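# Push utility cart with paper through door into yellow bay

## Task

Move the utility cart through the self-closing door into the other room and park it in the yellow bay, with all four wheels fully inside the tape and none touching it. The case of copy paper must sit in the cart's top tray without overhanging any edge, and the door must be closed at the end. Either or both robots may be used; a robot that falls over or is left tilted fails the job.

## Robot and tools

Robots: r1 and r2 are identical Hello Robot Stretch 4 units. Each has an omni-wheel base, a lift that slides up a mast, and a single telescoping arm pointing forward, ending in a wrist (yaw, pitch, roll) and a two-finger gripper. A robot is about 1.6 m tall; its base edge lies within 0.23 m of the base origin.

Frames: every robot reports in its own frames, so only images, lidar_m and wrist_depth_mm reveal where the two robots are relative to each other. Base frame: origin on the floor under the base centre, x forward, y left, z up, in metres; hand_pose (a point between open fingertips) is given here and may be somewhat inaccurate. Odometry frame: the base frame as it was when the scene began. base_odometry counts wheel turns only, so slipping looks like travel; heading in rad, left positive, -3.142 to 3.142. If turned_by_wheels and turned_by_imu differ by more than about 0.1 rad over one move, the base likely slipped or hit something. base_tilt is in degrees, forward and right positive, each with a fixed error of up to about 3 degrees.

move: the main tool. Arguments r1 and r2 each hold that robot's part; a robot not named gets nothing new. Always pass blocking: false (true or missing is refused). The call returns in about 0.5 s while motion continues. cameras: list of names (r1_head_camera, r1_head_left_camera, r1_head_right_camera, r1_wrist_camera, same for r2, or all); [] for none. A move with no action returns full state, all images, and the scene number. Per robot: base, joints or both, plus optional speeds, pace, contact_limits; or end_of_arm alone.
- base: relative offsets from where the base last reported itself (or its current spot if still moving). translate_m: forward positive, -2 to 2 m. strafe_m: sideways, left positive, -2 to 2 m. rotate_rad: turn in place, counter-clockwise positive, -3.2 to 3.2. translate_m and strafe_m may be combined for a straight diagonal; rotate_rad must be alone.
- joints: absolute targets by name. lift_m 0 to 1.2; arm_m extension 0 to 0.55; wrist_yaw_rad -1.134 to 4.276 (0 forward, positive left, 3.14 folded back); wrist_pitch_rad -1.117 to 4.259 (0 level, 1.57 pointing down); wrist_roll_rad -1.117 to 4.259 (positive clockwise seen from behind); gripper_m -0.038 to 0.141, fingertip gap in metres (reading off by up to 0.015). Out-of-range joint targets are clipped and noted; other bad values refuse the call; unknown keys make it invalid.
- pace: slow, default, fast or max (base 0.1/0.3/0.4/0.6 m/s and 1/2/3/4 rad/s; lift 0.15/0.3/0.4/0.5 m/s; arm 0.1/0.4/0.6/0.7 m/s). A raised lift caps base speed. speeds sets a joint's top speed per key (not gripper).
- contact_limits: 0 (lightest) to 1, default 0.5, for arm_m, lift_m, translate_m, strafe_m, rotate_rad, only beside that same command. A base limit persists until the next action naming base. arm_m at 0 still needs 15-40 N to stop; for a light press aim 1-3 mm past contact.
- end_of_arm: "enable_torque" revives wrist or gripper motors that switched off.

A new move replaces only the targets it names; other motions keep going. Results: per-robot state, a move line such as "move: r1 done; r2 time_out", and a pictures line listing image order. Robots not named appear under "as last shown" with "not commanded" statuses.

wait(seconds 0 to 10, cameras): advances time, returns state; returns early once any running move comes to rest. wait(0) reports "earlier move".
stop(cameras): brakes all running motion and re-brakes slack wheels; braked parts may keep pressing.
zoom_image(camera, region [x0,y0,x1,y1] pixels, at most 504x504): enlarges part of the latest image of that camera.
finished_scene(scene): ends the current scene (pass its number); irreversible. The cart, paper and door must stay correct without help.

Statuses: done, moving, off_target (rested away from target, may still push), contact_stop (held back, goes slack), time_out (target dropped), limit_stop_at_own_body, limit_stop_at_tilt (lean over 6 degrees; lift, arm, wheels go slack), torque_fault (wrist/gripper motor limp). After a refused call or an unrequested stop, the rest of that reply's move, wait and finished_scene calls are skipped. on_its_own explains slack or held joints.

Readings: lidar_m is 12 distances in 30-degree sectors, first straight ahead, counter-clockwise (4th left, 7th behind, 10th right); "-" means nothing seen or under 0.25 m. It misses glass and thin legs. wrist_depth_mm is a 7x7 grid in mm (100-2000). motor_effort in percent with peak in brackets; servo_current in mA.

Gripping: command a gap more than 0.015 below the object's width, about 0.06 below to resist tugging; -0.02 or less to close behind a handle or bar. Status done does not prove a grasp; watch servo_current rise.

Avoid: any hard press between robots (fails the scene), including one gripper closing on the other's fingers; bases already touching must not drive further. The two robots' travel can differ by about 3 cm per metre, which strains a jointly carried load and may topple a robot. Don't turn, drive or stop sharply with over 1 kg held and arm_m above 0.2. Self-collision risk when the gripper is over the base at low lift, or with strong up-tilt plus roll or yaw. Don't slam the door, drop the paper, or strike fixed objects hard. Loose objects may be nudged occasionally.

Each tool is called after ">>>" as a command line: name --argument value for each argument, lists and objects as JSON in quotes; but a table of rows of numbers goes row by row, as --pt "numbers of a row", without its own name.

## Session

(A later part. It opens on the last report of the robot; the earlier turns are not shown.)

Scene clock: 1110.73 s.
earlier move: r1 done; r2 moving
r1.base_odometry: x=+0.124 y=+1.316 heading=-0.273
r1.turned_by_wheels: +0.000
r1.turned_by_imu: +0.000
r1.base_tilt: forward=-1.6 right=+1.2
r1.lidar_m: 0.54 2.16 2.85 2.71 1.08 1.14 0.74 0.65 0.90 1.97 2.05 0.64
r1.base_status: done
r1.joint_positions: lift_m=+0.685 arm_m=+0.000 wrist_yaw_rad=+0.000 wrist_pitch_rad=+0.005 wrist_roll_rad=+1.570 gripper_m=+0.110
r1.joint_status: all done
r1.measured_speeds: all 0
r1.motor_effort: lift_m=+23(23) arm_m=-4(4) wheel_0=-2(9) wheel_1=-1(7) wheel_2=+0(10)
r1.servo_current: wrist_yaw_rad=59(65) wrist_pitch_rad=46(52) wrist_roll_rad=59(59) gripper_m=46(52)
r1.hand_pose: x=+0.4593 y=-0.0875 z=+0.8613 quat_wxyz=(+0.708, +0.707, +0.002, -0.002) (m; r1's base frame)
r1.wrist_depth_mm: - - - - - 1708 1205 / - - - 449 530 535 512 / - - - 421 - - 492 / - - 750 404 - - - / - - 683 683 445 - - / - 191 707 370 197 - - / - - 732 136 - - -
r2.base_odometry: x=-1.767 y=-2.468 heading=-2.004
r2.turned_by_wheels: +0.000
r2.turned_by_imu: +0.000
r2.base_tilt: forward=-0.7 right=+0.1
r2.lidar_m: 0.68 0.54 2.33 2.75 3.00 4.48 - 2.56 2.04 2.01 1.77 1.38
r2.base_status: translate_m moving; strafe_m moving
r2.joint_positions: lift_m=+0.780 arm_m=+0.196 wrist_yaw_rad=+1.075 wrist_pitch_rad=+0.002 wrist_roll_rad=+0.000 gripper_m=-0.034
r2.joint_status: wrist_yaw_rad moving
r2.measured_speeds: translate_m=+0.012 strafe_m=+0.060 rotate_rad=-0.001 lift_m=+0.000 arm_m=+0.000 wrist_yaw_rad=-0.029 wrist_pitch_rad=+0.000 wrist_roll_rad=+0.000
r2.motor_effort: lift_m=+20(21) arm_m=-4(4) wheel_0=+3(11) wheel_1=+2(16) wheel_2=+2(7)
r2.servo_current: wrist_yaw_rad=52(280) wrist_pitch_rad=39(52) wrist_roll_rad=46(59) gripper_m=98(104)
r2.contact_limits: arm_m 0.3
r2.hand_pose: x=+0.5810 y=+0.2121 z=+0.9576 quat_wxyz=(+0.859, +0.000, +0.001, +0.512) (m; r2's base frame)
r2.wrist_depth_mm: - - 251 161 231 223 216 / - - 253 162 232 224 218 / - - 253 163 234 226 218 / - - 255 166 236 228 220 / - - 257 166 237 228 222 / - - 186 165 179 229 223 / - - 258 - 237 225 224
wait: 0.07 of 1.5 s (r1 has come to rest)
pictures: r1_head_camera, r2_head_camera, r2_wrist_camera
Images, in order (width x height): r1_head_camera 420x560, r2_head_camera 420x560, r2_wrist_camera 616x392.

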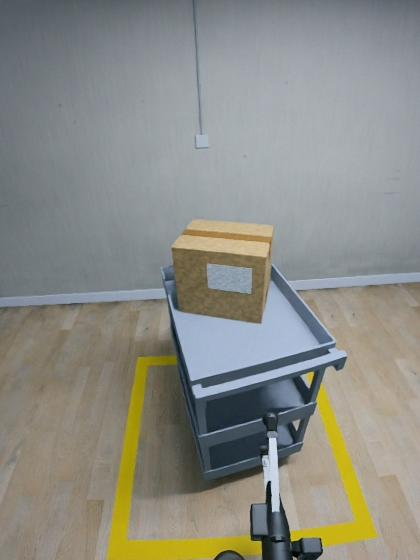

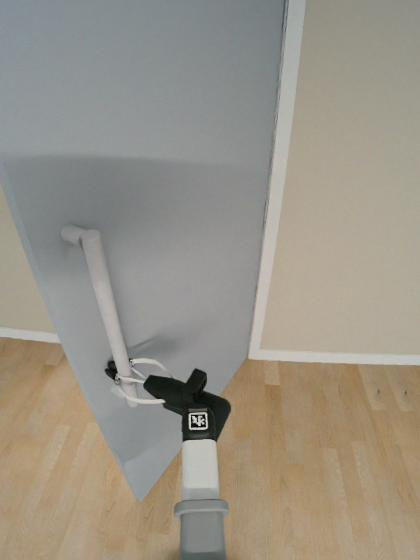

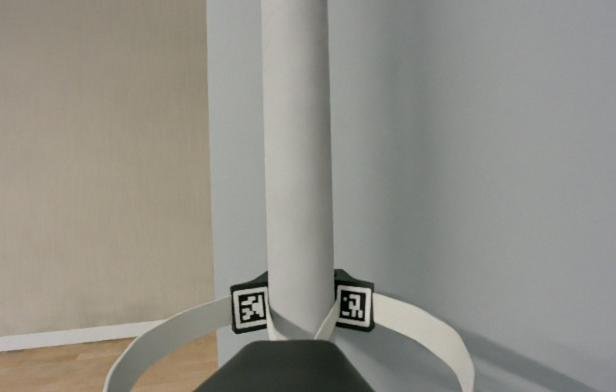

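>>> move --blocking false --r2 '{"base": {"translate_m": 0.183, "strafe_m": 0.309}, "joints": {"wrist_yaw_rad": 0.72}, "speeds": {"wrist_yaw_rad": 0.22}}'

>>> wait --seconds 3 --cameras '["r2_wrist_camera"]'

>>> move --blocking false --r2 '{"base": {"translate_m": 0.275, "strafe_m": 0.226}, "joints": {"wrist_yaw_rad": 0.37}, "speeds": {"wrist_yaw_rad": 0.22}}'

>>> wait --seconds 3 --cameras '["r2_wrist_camera","r2_head_camera"]'

Scene clock: 1124.17 s.
earlier move: r2 done
move: r2 moving
r1: as last shown
r1.base_tilt: forward=-1.6 right=+1.3
r1.lidar_m: 0.54 2.18 2.82 2.71 1.09 1.13 0.71 0.67 0.91 1.99 2.05 0.65
r1.motor_effort: lift_m=+23(23) arm_m=-3(4) wheel_0=-2(3) wheel_1=-1(1) wheel_2=+0(0)
r1.servo_current: wrist_yaw_rad=33(52) wrist_pitch_rad=52(52) wrist_roll_rad=59(72) gripper_m=39(46)
r1.wrist_depth_mm: - - - - - 1708 1205 / - - - 449 530 535 517 / - - - 421 - - 492 / - - 759 407 - - - / - - 691 683 442 - - / - 191 699 368 196 - - / - - 741 136 - - -
r2.base_odometry: x=-1.744 y=-2.497 heading=-2.002
r2.turned_by_wheels: +0.002
r2.turned_by_imu: +0.003
r2.base_tilt: forward=-0.6 right=+0.1
r2.lidar_m: 0.66 0.56 2.28 2.70 2.96 4.49 - 2.59 2.06 2.03 1.76 1.39
r2.base_status: translate_m moving; strafe_m moving
r2.joint_positions: lift_m=+0.780 arm_m=+0.196 wrist_yaw_rad=+1.003 wrist_pitch_rad=+0.002 wrist_roll_rad=+0.000 gripper_m=-0.034
r2.joint_status: wrist_yaw_rad moving
r2.measured_speeds: translate_m=+0.064 strafe_m=+0.105 rotate_rad=+0.003 lift_m=+0.000 arm_m=+0.000 wrist_yaw_rad=-0.171 wrist_pitch_rad=+0.000 wrist_roll_rad=+0.000
r2.motor_effort: lift_m=+20(21) arm_m=-3(4) wheel_0=+8(8) wheel_1=+14(15) wheel_2=-2(4)
r2.servo_current: wrist_yaw_rad=312(312) wrist_pitch_rad=39(46) wrist_roll_rad=46(59) gripper_m=98(104)
r2.contact_limits: arm_m 0.3
r2.hand_pose: x=+0.5957 y=+0.1961 z=+0.9576 quat_wxyz=(+0.877, +0.000, +0.001, +0.481) (m; r2's base frame)
r2.wrist_depth_mm: - - 248 166 231 223 217 / - - 249 166 232 224 218 / - - 251 166 234 225 220 / - - 251 167 235 227 221 / - - 256 167 236 228 223 / - - 183 166 180 229 224 / - - 259 - 238 227 225
pictures: none

Scene clock: 1126.37 s.
earlier move: r2 done
r1.base_odometry: x=+0.124 y=+1.316 heading=-0.273
r1.turned_by_wheels: +0.000
r1.turned_by_imu: +0.000
r1.base_tilt: forward=-1.6 right=+1.3
r1.lidar_m: 0.52 2.15 2.81 2.71 1.08 1.12 0.73 0.67 0.89 2.00 2.04 0.67
r1.base_status: not commanded
r1.joint_positions: lift_m=+0.685 arm_m=+0.000 wrist_yaw_rad=+0.000 wrist_pitch_rad=+0.005 wrist_roll_rad=+1.570 gripper_m=+0.110
r1.joint_status: not commanded
r1.measured_speeds: all 0
r1.motor_effort: lift_m=+23(23) arm_m=-3(4) wheel_0=-3(3) wheel_1=-1(1) wheel_2=+0(0)
r1.servo_current: wrist_yaw_rad=46(72) wrist_pitch_rad=52(52) wrist_roll_rad=59(78) gripper_m=46(46)
r1.hand_pose: x=+0.4593 y=-0.0875 z=+0.8613 quat_wxyz=(+0.708, +0.707, +0.002, -0.002) (m; r1's base frame)
r1.wrist_depth_mm: - - - - - 1708 1205 / - - - 445 521 530 517 / - - - 424 - - 488 / - - 768 404 - - - / - - 699 683 442 - - / - 191 699 370 196 - - / - - 732 136 - - -
r2.base_odometry: x=-1.558 y=-2.767 heading=-2.003
r2.turned_by_wheels: -0.001
r2.turned_by_imu: +0.009
r2.base_tilt: forward=-0.6 right=+0.0
r2.lidar_m: 0.60 0.64 2.14 2.40 2.62 4.03 - 2.98 2.36 2.34 1.57 0.97
r2.base_status: done
r2.joint_positions: lift_m=+0.780 arm_m=+0.196 wrist_yaw_rad=+0.735 wrist_pitch_rad=+0.002 wrist_roll_rad=+0.000 gripper_m=-0.034
r2.joint_status: all done
r2.measured_speeds: all 0
r2.motor_effort: lift_m=+20(21) arm_m=+0(4) wheel_0=+3(18) wheel_1=+0(20) wheel_2=+8(8)
r2.servo_current: wrist_yaw_rad=85(624) wrist_pitch_rad=46(46) wrist_roll_rad=46(65) gripper_m=91(111)
r2.contact_limits: arm_m 0.3
r2.hand_pose: x=+0.6394 y=+0.1286 z=+0.9576 quat_wxyz=(+0.933, +0.000, +0.001, +0.359) (m; r2's base frame)
r2.wrist_depth_mm: - - 252 162 230 220 212 / - - 254 162 231 221 213 / - - 256 163 233 222 214 / - - 258 167 234 224 216 / - - 259 167 235 224 218 / - - 185 167 179 225 218 / - - 1808 - 236 223 220
wait: 2.20 of 3 s (r2 has come to rest)
pictures: r2_wrist_camera
Images, in order (width x height): r2_wrist_camera 616x392.

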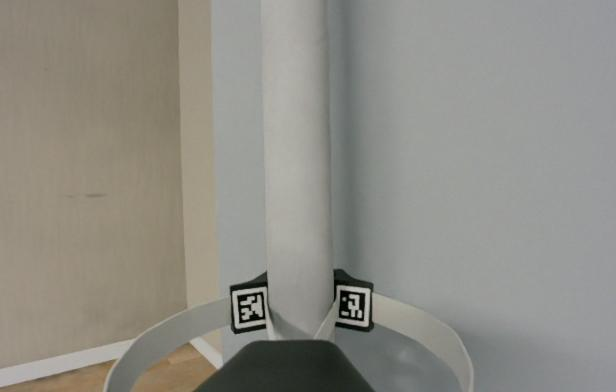

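Scene clock: 1126.87 s.
move: r2 moving
r1: as last shown
r1.base_tilt: forward=-1.5 right=+1.3
r1.lidar_m: 0.56 2.14 2.84 2.69 1.06 1.14 0.72 0.65 0.91 2.00 2.04 0.67
r1.motor_effort: lift_m=+23(23) arm_m=-3(4) wheel_0=-2(3) wheel_1=-1(1) wheel_2=+0(0)
r1.servo_current: wrist_yaw_rad=59(65) wrist_pitch_rad=46(52) wrist_roll_rad=46(59) gripper_m=39(46)
r1.wrist_depth_mm: - - - - - 1708 1182 / - - - 445 525 535 517 / - - - 424 - - 484 / - - 759 404 - - - / - - 691 676 445 - - / - 191 699 370 196 - - / - - 732 136 - - -
r2.base_odometry: x=-1.549 y=-2.799 heading=-2.001
r2.turned_by_wheels: +0.002
r2.turned_by_imu: +0.003
r2.base_tilt: forward=-0.6 right=+0.0
r2.lidar_m: 0.58 0.63 2.11 2.38 2.60 3.97 - 2.98 2.41 2.37 1.57 0.92
r2.base_status: translate_m moving; strafe_m moving
r2.joint_positions: lift_m=+0.780 arm_m=+0.196 wrist_yaw_rad=+0.665 wrist_pitch_rad=+0.002 wrist_roll_rad=+0.000 gripper_m=-0.034
r2.joint_status: wrist_yaw_rad moving
r2.measured_speeds: translate_m=+0.099 strafe_m=+0.083 rotate_rad=+0.003 lift_m=+0.000 arm_m=+0.000 wrist_yaw_rad=-0.171 wrist_pitch_rad=+0.000 wrist_roll_rad=+0.000
r2.motor_effort: lift_m=+20(21) arm_m=-3(4) wheel_0=+5(9) wheel_1=+14(14) wheel_2=+0(6)
r2.servo_current: wrist_yaw_rad=390(390) wrist_pitch_rad=39(46) wrist_roll_rad=46(52) gripper_m=104(104)
r2.contact_limits: arm_m 0.3
r2.hand_pose: x=+0.6478 y=+0.1090 z=+0.9576 quat_wxyz=(+0.945, +0.000, +0.001, +0.326) (m; r2's base frame)
r2.wrist_depth_mm: - - 248 162 228 220 212 / - - 249 163 230 220 213 / - - 252 163 231 223 216 / - - 253 167 233 224 216 / - - 256 167 234 224 218 / - - 183 166 233 225 219 / - - 260 - 236 224 220
pictures: none

Scene clock: 1128.97 s.
earlier move: r2 off_target
r1.base_odometry: x=+0.124 y=+1.316 heading=-0.273
r1.turned_by_wheels: +0.000
r1.turned_by_imu: +0.000
r1.base_tilt: forward=-1.6 right=+1.3
r1.lidar_m: 0.56 2.15 2.83 2.69 1.08 0.98 0.74 0.67 0.90 1.99 2.05 0.67
r1.base_status: not commanded
r1.joint_positions: lift_m=+0.685 arm_m=+0.000 wrist_yaw_rad=+0.000 wrist_pitch_rad=+0.005 wrist_roll_rad=+1.570 gripper_m=+0.110
r1.joint_status: not commanded
r1.measured_speeds: all 0
r1.motor_effort: lift_m=+23(23) arm_m=-3(4) wheel_0=-2(3) wheel_1=-1(1) wheel_2=+0(0)
r1.servo_current: wrist_yaw_rad=39(65) wrist_pitch_rad=46(59) wrist_roll_rad=72(72) gripper_m=39(46)
r1.hand_pose: x=+0.4593 y=-0.0875 z=+0.8613 quat_wxyz=(+0.708, +0.707, +0.002, -0.002) (m; r1's base frame)
r1.wrist_depth_mm: - - - - - 1708 1205 / - - - 452 525 530 521 / - - - 421 - - 492 / - - 750 404 - - - / - - 691 691 445 - - / - 191 699 368 196 - - / - - 732 136 - - -
r2.base_odometry: x=-1.467 y=-3.111 heading=-2.002
r2.turned_by_wheels: -0.001
r2.turned_by_imu: +0.008
r2.base_tilt: forward=-0.6 right=+0.0
r2.lidar_m: 0.60 1.11 1.71 2.14 2.34 3.64 - 3.27 2.65 2.56 1.24 0.76
r2.base_status: done
r2.joint_positions: lift_m=+0.780 arm_m=+0.196 wrist_yaw_rad=+0.391 wrist_pitch_rad=+0.002 wrist_roll_rad=+0.000 gripper_m=-0.034
r2.joint_status: wrist_yaw_rad off_target (ended at +0.391, target +0.370)
r2.measured_speeds: all 0
r2.on_its_own: wrist_yaw_rad is at rest, and its servo_current (124 mA) is outside its rest range (0 to 104 mA)
r2.motor_effort: lift_m=+20(21) arm_m=-4(4) wheel_0=+1(17) wheel_1=+1(19) wheel_2=+10(10)
r2.servo_current: wrist_yaw_rad=124(592) wrist_pitch_rad=39(46) wrist_roll_rad=52(65) gripper_m=98(104)
r2.contact_limits: arm_m 0.3
r2.hand_pose: x=+0.6669 y=+0.0290 z=+0.9576 quat_wxyz=(+0.981, +0.000, +0.001, +0.194) (m; r2's base frame)
r2.wrist_depth_mm: - - 251 162 229 218 210 / - - 253 162 229 219 211 / - - 254 163 232 221 213 / - - 256 167 232 222 213 / - - 256 166 236 223 215 / - - 182 166 181 224 216 / - - - - 235 222 216
wait: 2.10 of 3 s (r2 has come to rest)
pictures: r2_head_camera, r2_wrist_camera
Images, in order (width x height): r2_head_camera 420x560, r2_wrist_camera 616x392.

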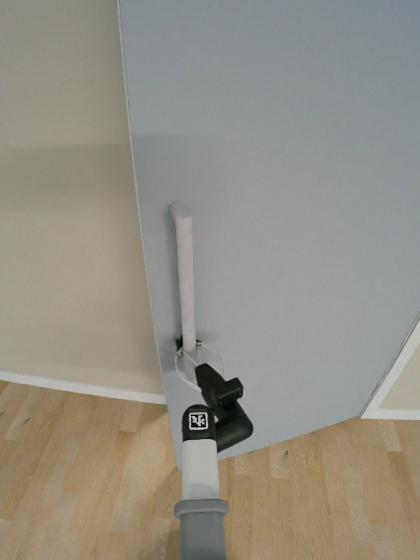

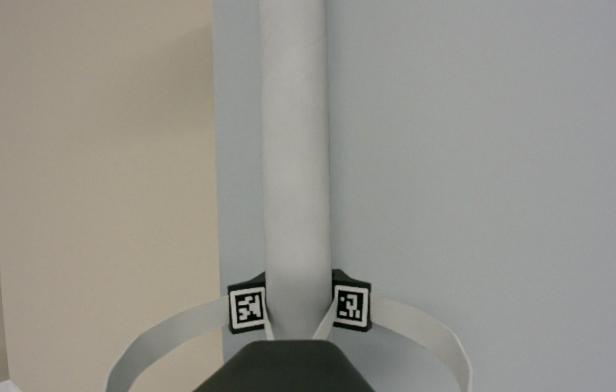

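>>> move --blocking false --r2 '{"base": {"translate_m": 0.26, "strafe_m": 0.085}, "joints": {"wrist_yaw_rad": 0.16}, "speeds": {"wrist_yaw_rad": 0.2}}'

>>> wait --seconds 3 --cameras '["r2_wrist_camera","r2_head_camera"]'

Scene clock: 1162.83 s.
move: r2 moving
r1: as last shown
r1.lidar_m: 0.55 2.18 2.81 2.72 1.08 0.95 0.74 0.67 0.90 2.00 2.04 0.64
r1.motor_effort: lift_m=+23(23) arm_m=-4(4) wheel_0=-2(3) wheel_1=-1(1) wheel_2=+0(0)
r1.servo_current: wrist_yaw_rad=65(65) wrist_pitch_rad=39(52) wrist_roll_rad=52(59) gripper_m=46(46)
r1.wrist_depth_mm: - - - - - 1661 1205 / - - - 449 530 530 512 / - - - 421 - - 484 / - - 750 404 - - - / - - 683 676 445 - - / - 191 699 373 196 - - / - - 741 137 - - -
r2.base_odometry: x=-1.470 y=-3.144 heading=-2.000
r2.turned_by_wheels: +0.002
r2.turned_by_imu: +0.004
r2.base_tilt: forward=-0.7 right=+0.1
r2.lidar_m: 0.59 1.08 1.70 2.12 2.34 3.66 - 3.28 2.67 2.48 1.21 0.77
r2.base_status: translate_m moving; strafe_m moving
r2.joint_positions: lift_m=+0.780 arm_m=+0.196 wrist_yaw_rad=+0.324 wrist_pitch_rad=+0.002 wrist_roll_rad=+0.000 gripper_m=-0.034
r2.joint_status: wrist_yaw_rad moving
r2.measured_speeds: translate_m=+0.122 strafe_m=+0.041 rotate_rad=+0.000 lift_m=+0.000 arm_m=+0.000 wrist_yaw_rad=-0.156 wrist_pitch_rad=+0.000 wrist_roll_rad=+0.000
r2.motor_effort: lift_m=+20(20) arm_m=-4(4) wheel_0=+15(16) wheel_1=+12(12) wheel_2=+1(8)
r2.servo_current: wrist_yaw_rad=390(390) wrist_pitch_rad=39(46) wrist_roll_rad=39(52) gripper_m=104(104)
r2.contact_limits: arm_m 0.3
r2.hand_pose: x=+0.6681 y=+0.0091 z=+0.9576 quat_wxyz=(+0.987, +0.000, +0.001, +0.161) (m; r2's base frame)
r2.wrist_depth_mm: - - 249 166 227 216 210 / - - 250 162 229 219 211 / - - 252 167 230 220 213 / - - 254 167 232 221 214 / - - 256 167 233 222 216 / - - 182 167 230 224 216 / - - - - 235 221 217
pictures: none

Scene clock: 1164.90 s.
earlier move: r2 done
r1.base_odometry: x=+0.124 y=+1.316 heading=-0.273
r1.turned_by_wheels: +0.000
r1.turned_by_imu: +0.000
r1.base_tilt: forward=-1.6 right=+1.3
r1.lidar_m: 0.54 2.18 2.84 2.70 1.08 0.84 0.73 0.67 0.92 1.99 2.03 0.63
r1.base_status: not commanded
r1.joint_positions: lift_m=+0.685 arm_m=+0.000 wrist_yaw_rad=+0.000 wrist_pitch_rad=+0.005 wrist_roll_rad=+1.570 gripper_m=+0.110
r1.joint_status: not commanded
r1.measured_speeds: all 0
r1.motor_effort: lift_m=+23(23) arm_m=-4(4) wheel_0=-2(3) wheel_1=-1(1) wheel_2=+0(0)
r1.servo_current: wrist_yaw_rad=59(65) wrist_pitch_rad=46(52) wrist_roll_rad=52(65) gripper_m=39(52)
r1.hand_pose: x=+0.4593 y=-0.0875 z=+0.8613 quat_wxyz=(+0.708, +0.707, +0.002, -0.002) (m; r1's base frame)
r1.wrist_depth_mm: - - - - - 1661 1205 / - - - 449 525 530 517 / - - - 421 - - 484 / - - 759 404 - - - / - - 683 676 445 - - / - 191 707 370 196 - - / - - 741 136 - - -
r2.base_odometry: x=-1.498 y=-3.383 heading=-2.002
r2.turned_by_wheels: -0.002
r2.turned_by_imu: +0.019
r2.base_tilt: forward=-0.6 right=+0.1
r2.lidar_m: 0.60 0.87 1.35 2.00 2.23 3.52 - 3.37 2.77 1.86 0.93 0.71
r2.base_status: done
r2.joint_positions: lift_m=+0.780 arm_m=+0.196 wrist_yaw_rad=+0.162 wrist_pitch_rad=+0.002 wrist_roll_rad=+0.000 gripper_m=-0.034
r2.joint_status: all done
r2.measured_speeds: all 0
r2.motor_effort: lift_m=+20(20) arm_m=-4(5) wheel_0=-2(26) wheel_1=+1(15) wheel_2=+3(11)
r2.servo_current: wrist_yaw_rad=46(611) wrist_pitch_rad=39(46) wrist_roll_rad=59(59) gripper_m=72(104)
r2.contact_limits: arm_m 0.3
r2.hand_pose: x=+0.6657 y=-0.0397 z=+0.9576 quat_wxyz=(+0.997, +0.000, +0.001, +0.081) (m; r2's base frame)
r2.wrist_depth_mm: 469 424 364 162 227 213 204 / 462 424 366 162 228 216 - / 469 427 368 163 229 216 206 / 473 436 384 164 232 216 208 / 477 436 392 167 232 218 209 / - 439 184 166 180 218 210 / - 445 399 - 233 216 211
wait: 2.07 of 3 s (r2 has come to rest)
pictures: r2_head_camera, r2_wrist_camera
Images, in order (width x height): r2_head_camera 420x560, r2_wrist_camera 616x392.

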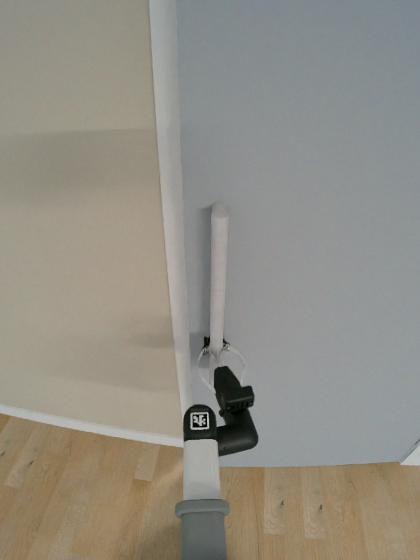

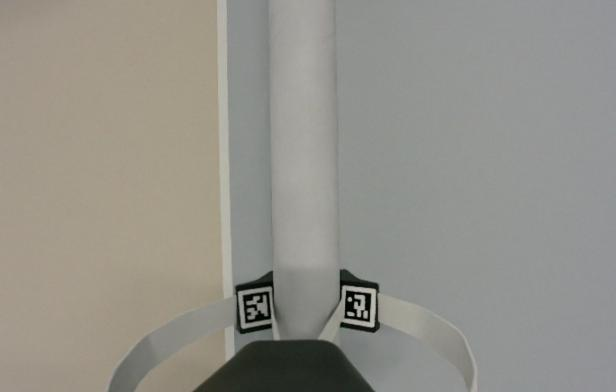

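>>> move --blocking false --r2 '{"base": {"translate_m": 0.08, "strafe_m": 0.02}, "joints": {"wrist_yaw_rad": 0.07}, "speeds": {"wrist_yaw_rad": 0.15}}'

>>> wait --seconds 1.7

>>> move --blocking false --r2 '{"joints": {"gripper_m": 0.1}}'

>>> wait --seconds 2.5 --cameras '["r2_wrist_camera","r2_head_camera"]'

Scene clock: 1172.43 s.
move: r2 moving
r1: as last shown
r1.lidar_m: 0.55 2.18 2.82 2.70 1.08 0.83 0.72 0.66 0.92 2.00 2.04 0.65
r1.servo_current: wrist_yaw_rad=46(72) wrist_pitch_rad=52(52) wrist_roll_rad=46(65) gripper_m=46(46)
r1.wrist_depth_mm: - - - - - 1708 1182 / - - - 449 521 530 512 / - - - 418 - - 484 / - - 759 404 - - - / - - 691 683 442 - - / - 191 707 368 196 - - / - - 723 136 - - -
r2.base_odometry: x=-1.504 y=-3.415 heading=-2.001
r2.turned_by_wheels: +0.001
r2.turned_by_imu: +0.001
r2.base_tilt: forward=-0.7 right=+0.1
r2.lidar_m: 0.57 0.81 1.31 1.97 2.24 3.48 - 3.38 2.77 1.83 0.89 0.66
r2.base_status: translate_m moving; strafe_m moving
r2.joint_positions: lift_m=+0.780 arm_m=+0.196 wrist_yaw_rad=+0.102 wrist_pitch_rad=+0.002 wrist_roll_rad=+0.000 gripper_m=-0.034
r2.joint_status: wrist_yaw_rad moving
r2.measured_speeds: translate_m=+0.122 strafe_m=+0.030 rotate_rad=+0.005 lift_m=+0.000 arm_m=+0.000 wrist_yaw_rad=-0.145 wrist_pitch_rad=+0.000 wrist_roll_rad=+0.000
r2.motor_effort: lift_m=+20(20) arm_m=-4(4) wheel_0=+6(8) wheel_1=+9(10) wheel_2=-12(12)
r2.servo_current: wrist_yaw_rad=111(111) wrist_pitch_rad=46(46) wrist_roll_rad=46(59) gripper_m=72(78)
r2.contact_limits: arm_m 0.3
r2.hand_pose: x=+0.6628 y=-0.0575 z=+0.9576 quat_wxyz=(+0.999, +0.000, +0.001, +0.051) (m; r2's base frame)
r2.wrist_depth_mm: 415 375 251 157 223 211 203 / 421 377 251 158 224 212 - / 421 382 254 159 226 214 205 / 418 384 255 160 226 215 206 / 430 387 258 160 228 216 208 / 433 392 185 163 179 217 208 / 436 389 347 - 229 214 210
pictures: none

Scene clock: 1173.60 s.
earlier move: r2 done
r1.base_odometry: x=+0.124 y=+1.316 heading=-0.273
r1.turned_by_wheels: +0.000
r1.turned_by_imu: +0.000
r1.base_tilt: forward=-1.6 right=+1.3
r1.lidar_m: 0.55 2.16 2.81 2.70 1.07 0.79 0.72 0.66 0.92 1.99 2.03 0.66
r1.base_status: not commanded
r1.joint_positions: lift_m=+0.685 arm_m=+0.000 wrist_yaw_rad=+0.000 wrist_pitch_rad=+0.005 wrist_roll_rad=+1.570 gripper_m=+0.110
r1.joint_status: not commanded
r1.measured_speeds: all 0
r1.motor_effort: lift_m=+23(23) arm_m=-4(4) wheel_0=-2(3) wheel_1=-1(1) wheel_2=+0(0)
r1.servo_current: wrist_yaw_rad=46(72) wrist_pitch_rad=52(52) wrist_roll_rad=46(72) gripper_m=46(52)
r1.hand_pose: x=+0.4593 y=-0.0875 z=+0.8613 quat_wxyz=(+0.708, +0.707, +0.002, -0.002) (m; r1's base frame)
r1.wrist_depth_mm: - - - - - 1708 1182 / - - - 449 525 535 517 / - - - 421 - - 488 / - - 759 407 - - - / - - 683 683 445 - - / - 191 707 368 196 - - / - - 741 136 - - -
r2.base_odometry: x=-1.513 y=-3.464 heading=-2.002
r2.turned_by_wheels: -0.001
r2.turned_by_imu: +0.000
r2.base_tilt: forward=-0.6 right=+0.1
r2.lidar_m: 0.61 0.76 1.22 1.97 2.20 3.50 - 3.39 2.78 1.69 0.85 0.69
r2.base_status: done
r2.joint_positions: lift_m=+0.780 arm_m=+0.196 wrist_yaw_rad=+0.072 wrist_pitch_rad=+0.002 wrist_roll_rad=+0.000 gripper_m=-0.034
r2.joint_status: all done
r2.measured_speeds: all 0
r2.motor_effort: lift_m=+20(20) arm_m=-4(5) wheel_0=-3(10) wheel_1=+0(10) wheel_2=+4(12)
r2.servo_current: wrist_yaw_rad=39(111) wrist_pitch_rad=33(46) wrist_roll_rad=52(59) gripper_m=72(78)
r2.contact_limits: arm_m 0.3
r2.hand_pose: x=+0.6609 y=-0.0665 z=+0.9576 quat_wxyz=(+0.999, +0.000, +0.001, +0.036) (m; r2's base frame)
r2.wrist_depth_mm: 329 304 268 162 227 214 206 / 332 307 267 163 229 216 - / 334 309 271 164 229 218 208 / 336 310 273 164 232 217 209 / 343 312 273 167 233 220 211 / 347 317 184 166 180 219 211 / 345 324 282 - 233 217 213
wait: 1.17 of 1.7 s (r2 has come to rest)
pictures: none

Scene clock: 1174.10 s.
move: r2 moving
r1: as last shown
r1.lidar_m: 0.56 2.18 2.83 2.70 1.08 0.80 0.72 0.68 0.91 2.00 2.03 0.63
r1.servo_current: wrist_yaw_rad=52(65) wrist_pitch_rad=46(52) wrist_roll_rad=59(59) gripper_m=46(46)
r1.wrist_depth_mm: - - - - - 1756 1205 / - - - 449 521 535 517 / - - - 421 - - 488 / - - 759 410 - - - / - - 683 683 445 - - / - 191 699 370 196 - - / - - 741 136 - - -
r2.base_odometry: x=-1.513 y=-3.464 heading=-2.002
r2.turned_by_wheels: +0.000
r2.turned_by_imu: +0.000
r2.base_tilt: forward=-0.7 right=+0.0
r2.lidar_m: 0.61 0.78 1.24 1.96 2.21 3.46 - 3.40 2.78 1.69 0.88 0.68
r2.base_status: not commanded
r2.joint_positions: lift_m=+0.780 arm_m=+0.196 wrist_yaw_rad=+0.072 wrist_pitch_rad=+0.002 wrist_roll_rad=+0.000 gripper_m=-0.009
r2.joint_status: gripper_m moving
r2.measured_speeds: all 0
r2.motor_effort: lift_m=+20(20) arm_m=-4(5) wheel_0=-3(3) wheel_1=+1(1) wheel_2=+4(4)
r2.servo_current: wrist_yaw_rad=46(52) wrist_pitch_rad=39(52) wrist_roll_rad=52(52) gripper_m=59(72)
r2.contact_limits: arm_m 0.3
r2.hand_pose: x=+0.6609 y=-0.0665 z=+0.9576 quat_wxyz=(+0.999, +0.000, +0.001, +0.036) (m; r2's base frame)
r2.wrist_depth_mm: 327 306 267 166 231 217 208 / 334 307 270 167 232 219 - / 336 307 271 168 234 221 211 / 340 310 273 168 235 222 213 / 343 312 274 171 236 223 213 / 347 317 187 173 182 224 215 / 347 317 282 - 236 221 216
pictures: none

Scene clock: 1175.63 s.
earlier move: r2 done
r1.base_odometry: x=+0.124 y=+1.316 heading=-0.273
r1.turned_by_wheels: +0.000
r1.turned_by_imu: +0.000
r1.base_tilt: forward=-1.6 right=+1.3
r1.lidar_m: 0.55 2.15 2.83 2.70 1.07 0.77 0.73 0.66 0.91 1.98 2.05 0.62
r1.base_status: not commanded
r1.joint_positions: lift_m=+0.685 arm_m=+0.000 wrist_yaw_rad=+0.000 wrist_pitch_rad=+0.005 wrist_roll_rad=+1.570 gripper_m=+0.110
r1.joint_status: not commanded
r1.measured_speeds: all 0
r1.motor_effort: lift_m=+23(23) arm_m=-3(4) wheel_0=-2(3) wheel_1=-1(1) wheel_2=+0(0)
r1.servo_current: wrist_yaw_rad=52(65) wrist_pitch_rad=52(52) wrist_roll_rad=52(72) gripper_m=39(52)
r1.hand_pose: x=+0.4593 y=-0.0875 z=+0.8613 quat_wxyz=(+0.708, +0.707, +0.002, -0.002) (m; r1's base frame)
r1.wrist_depth_mm: - - - - - 1661 1205 / - - - 445 525 530 517 / - - - 421 - - 492 / - - 768 404 - - - / - - 683 683 445 - - / - 190 715 373 197 - - / - - 732 136 - - -
r2.base_odometry: x=-1.513 y=-3.464 heading=-2.002
r2.turned_by_wheels: +0.000
r2.turned_by_imu: +0.000
r2.base_tilt: forward=-0.6 right=+0.1
r2.lidar_m: 0.64 0.79 1.24 1.97 2.20 3.50 - 3.41 2.79 1.69 0.87 0.70
r2.base_status: not commanded
r2.joint_positions: lift_m=+0.780 arm_m=+0.196 wrist_yaw_rad=+0.072 wrist_pitch_rad=+0.002 wrist_roll_rad=+0.000 gripper_m=+0.100
r2.joint_status: all done
r2.measured_speeds: all 0
r2.motor_effort: lift_m=+20(20) arm_m=-5(5) wheel_0=-2(3) wheel_1=+1(1) wheel_2=+3(4)
r2.servo_current: wrist_yaw_rad=39(59) wrist_pitch_rad=39(52) wrist_roll_rad=46(59) gripper_m=46(117)
r2.contact_limits: arm_m 0.3
r2.hand_pose: x=+0.6609 y=-0.0665 z=+0.9576 quat_wxyz=(+0.999, +0.000, +0.001, +0.036) (m; r2's base frame)
r2.wrist_depth_mm: 329 303 274 185 248 234 222 / 332 307 276 185 250 232 223 / 338 309 278 186 249 236 224 / 338 312 281 187 253 236 226 / 342 312 283 189 251 238 228 / 347 317 204 187 197 236 229 / 347 319 283 - 252 236 229
wait: 1.53 of 2.5 s (r2 has come to rest)
pictures: r2_head_camera, r2_wrist_camera
Images, in order (width x height): r2_head_camera 420x560, r2_wrist_camera 616x392.

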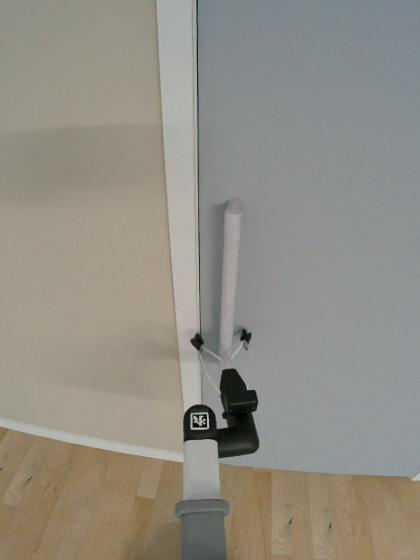

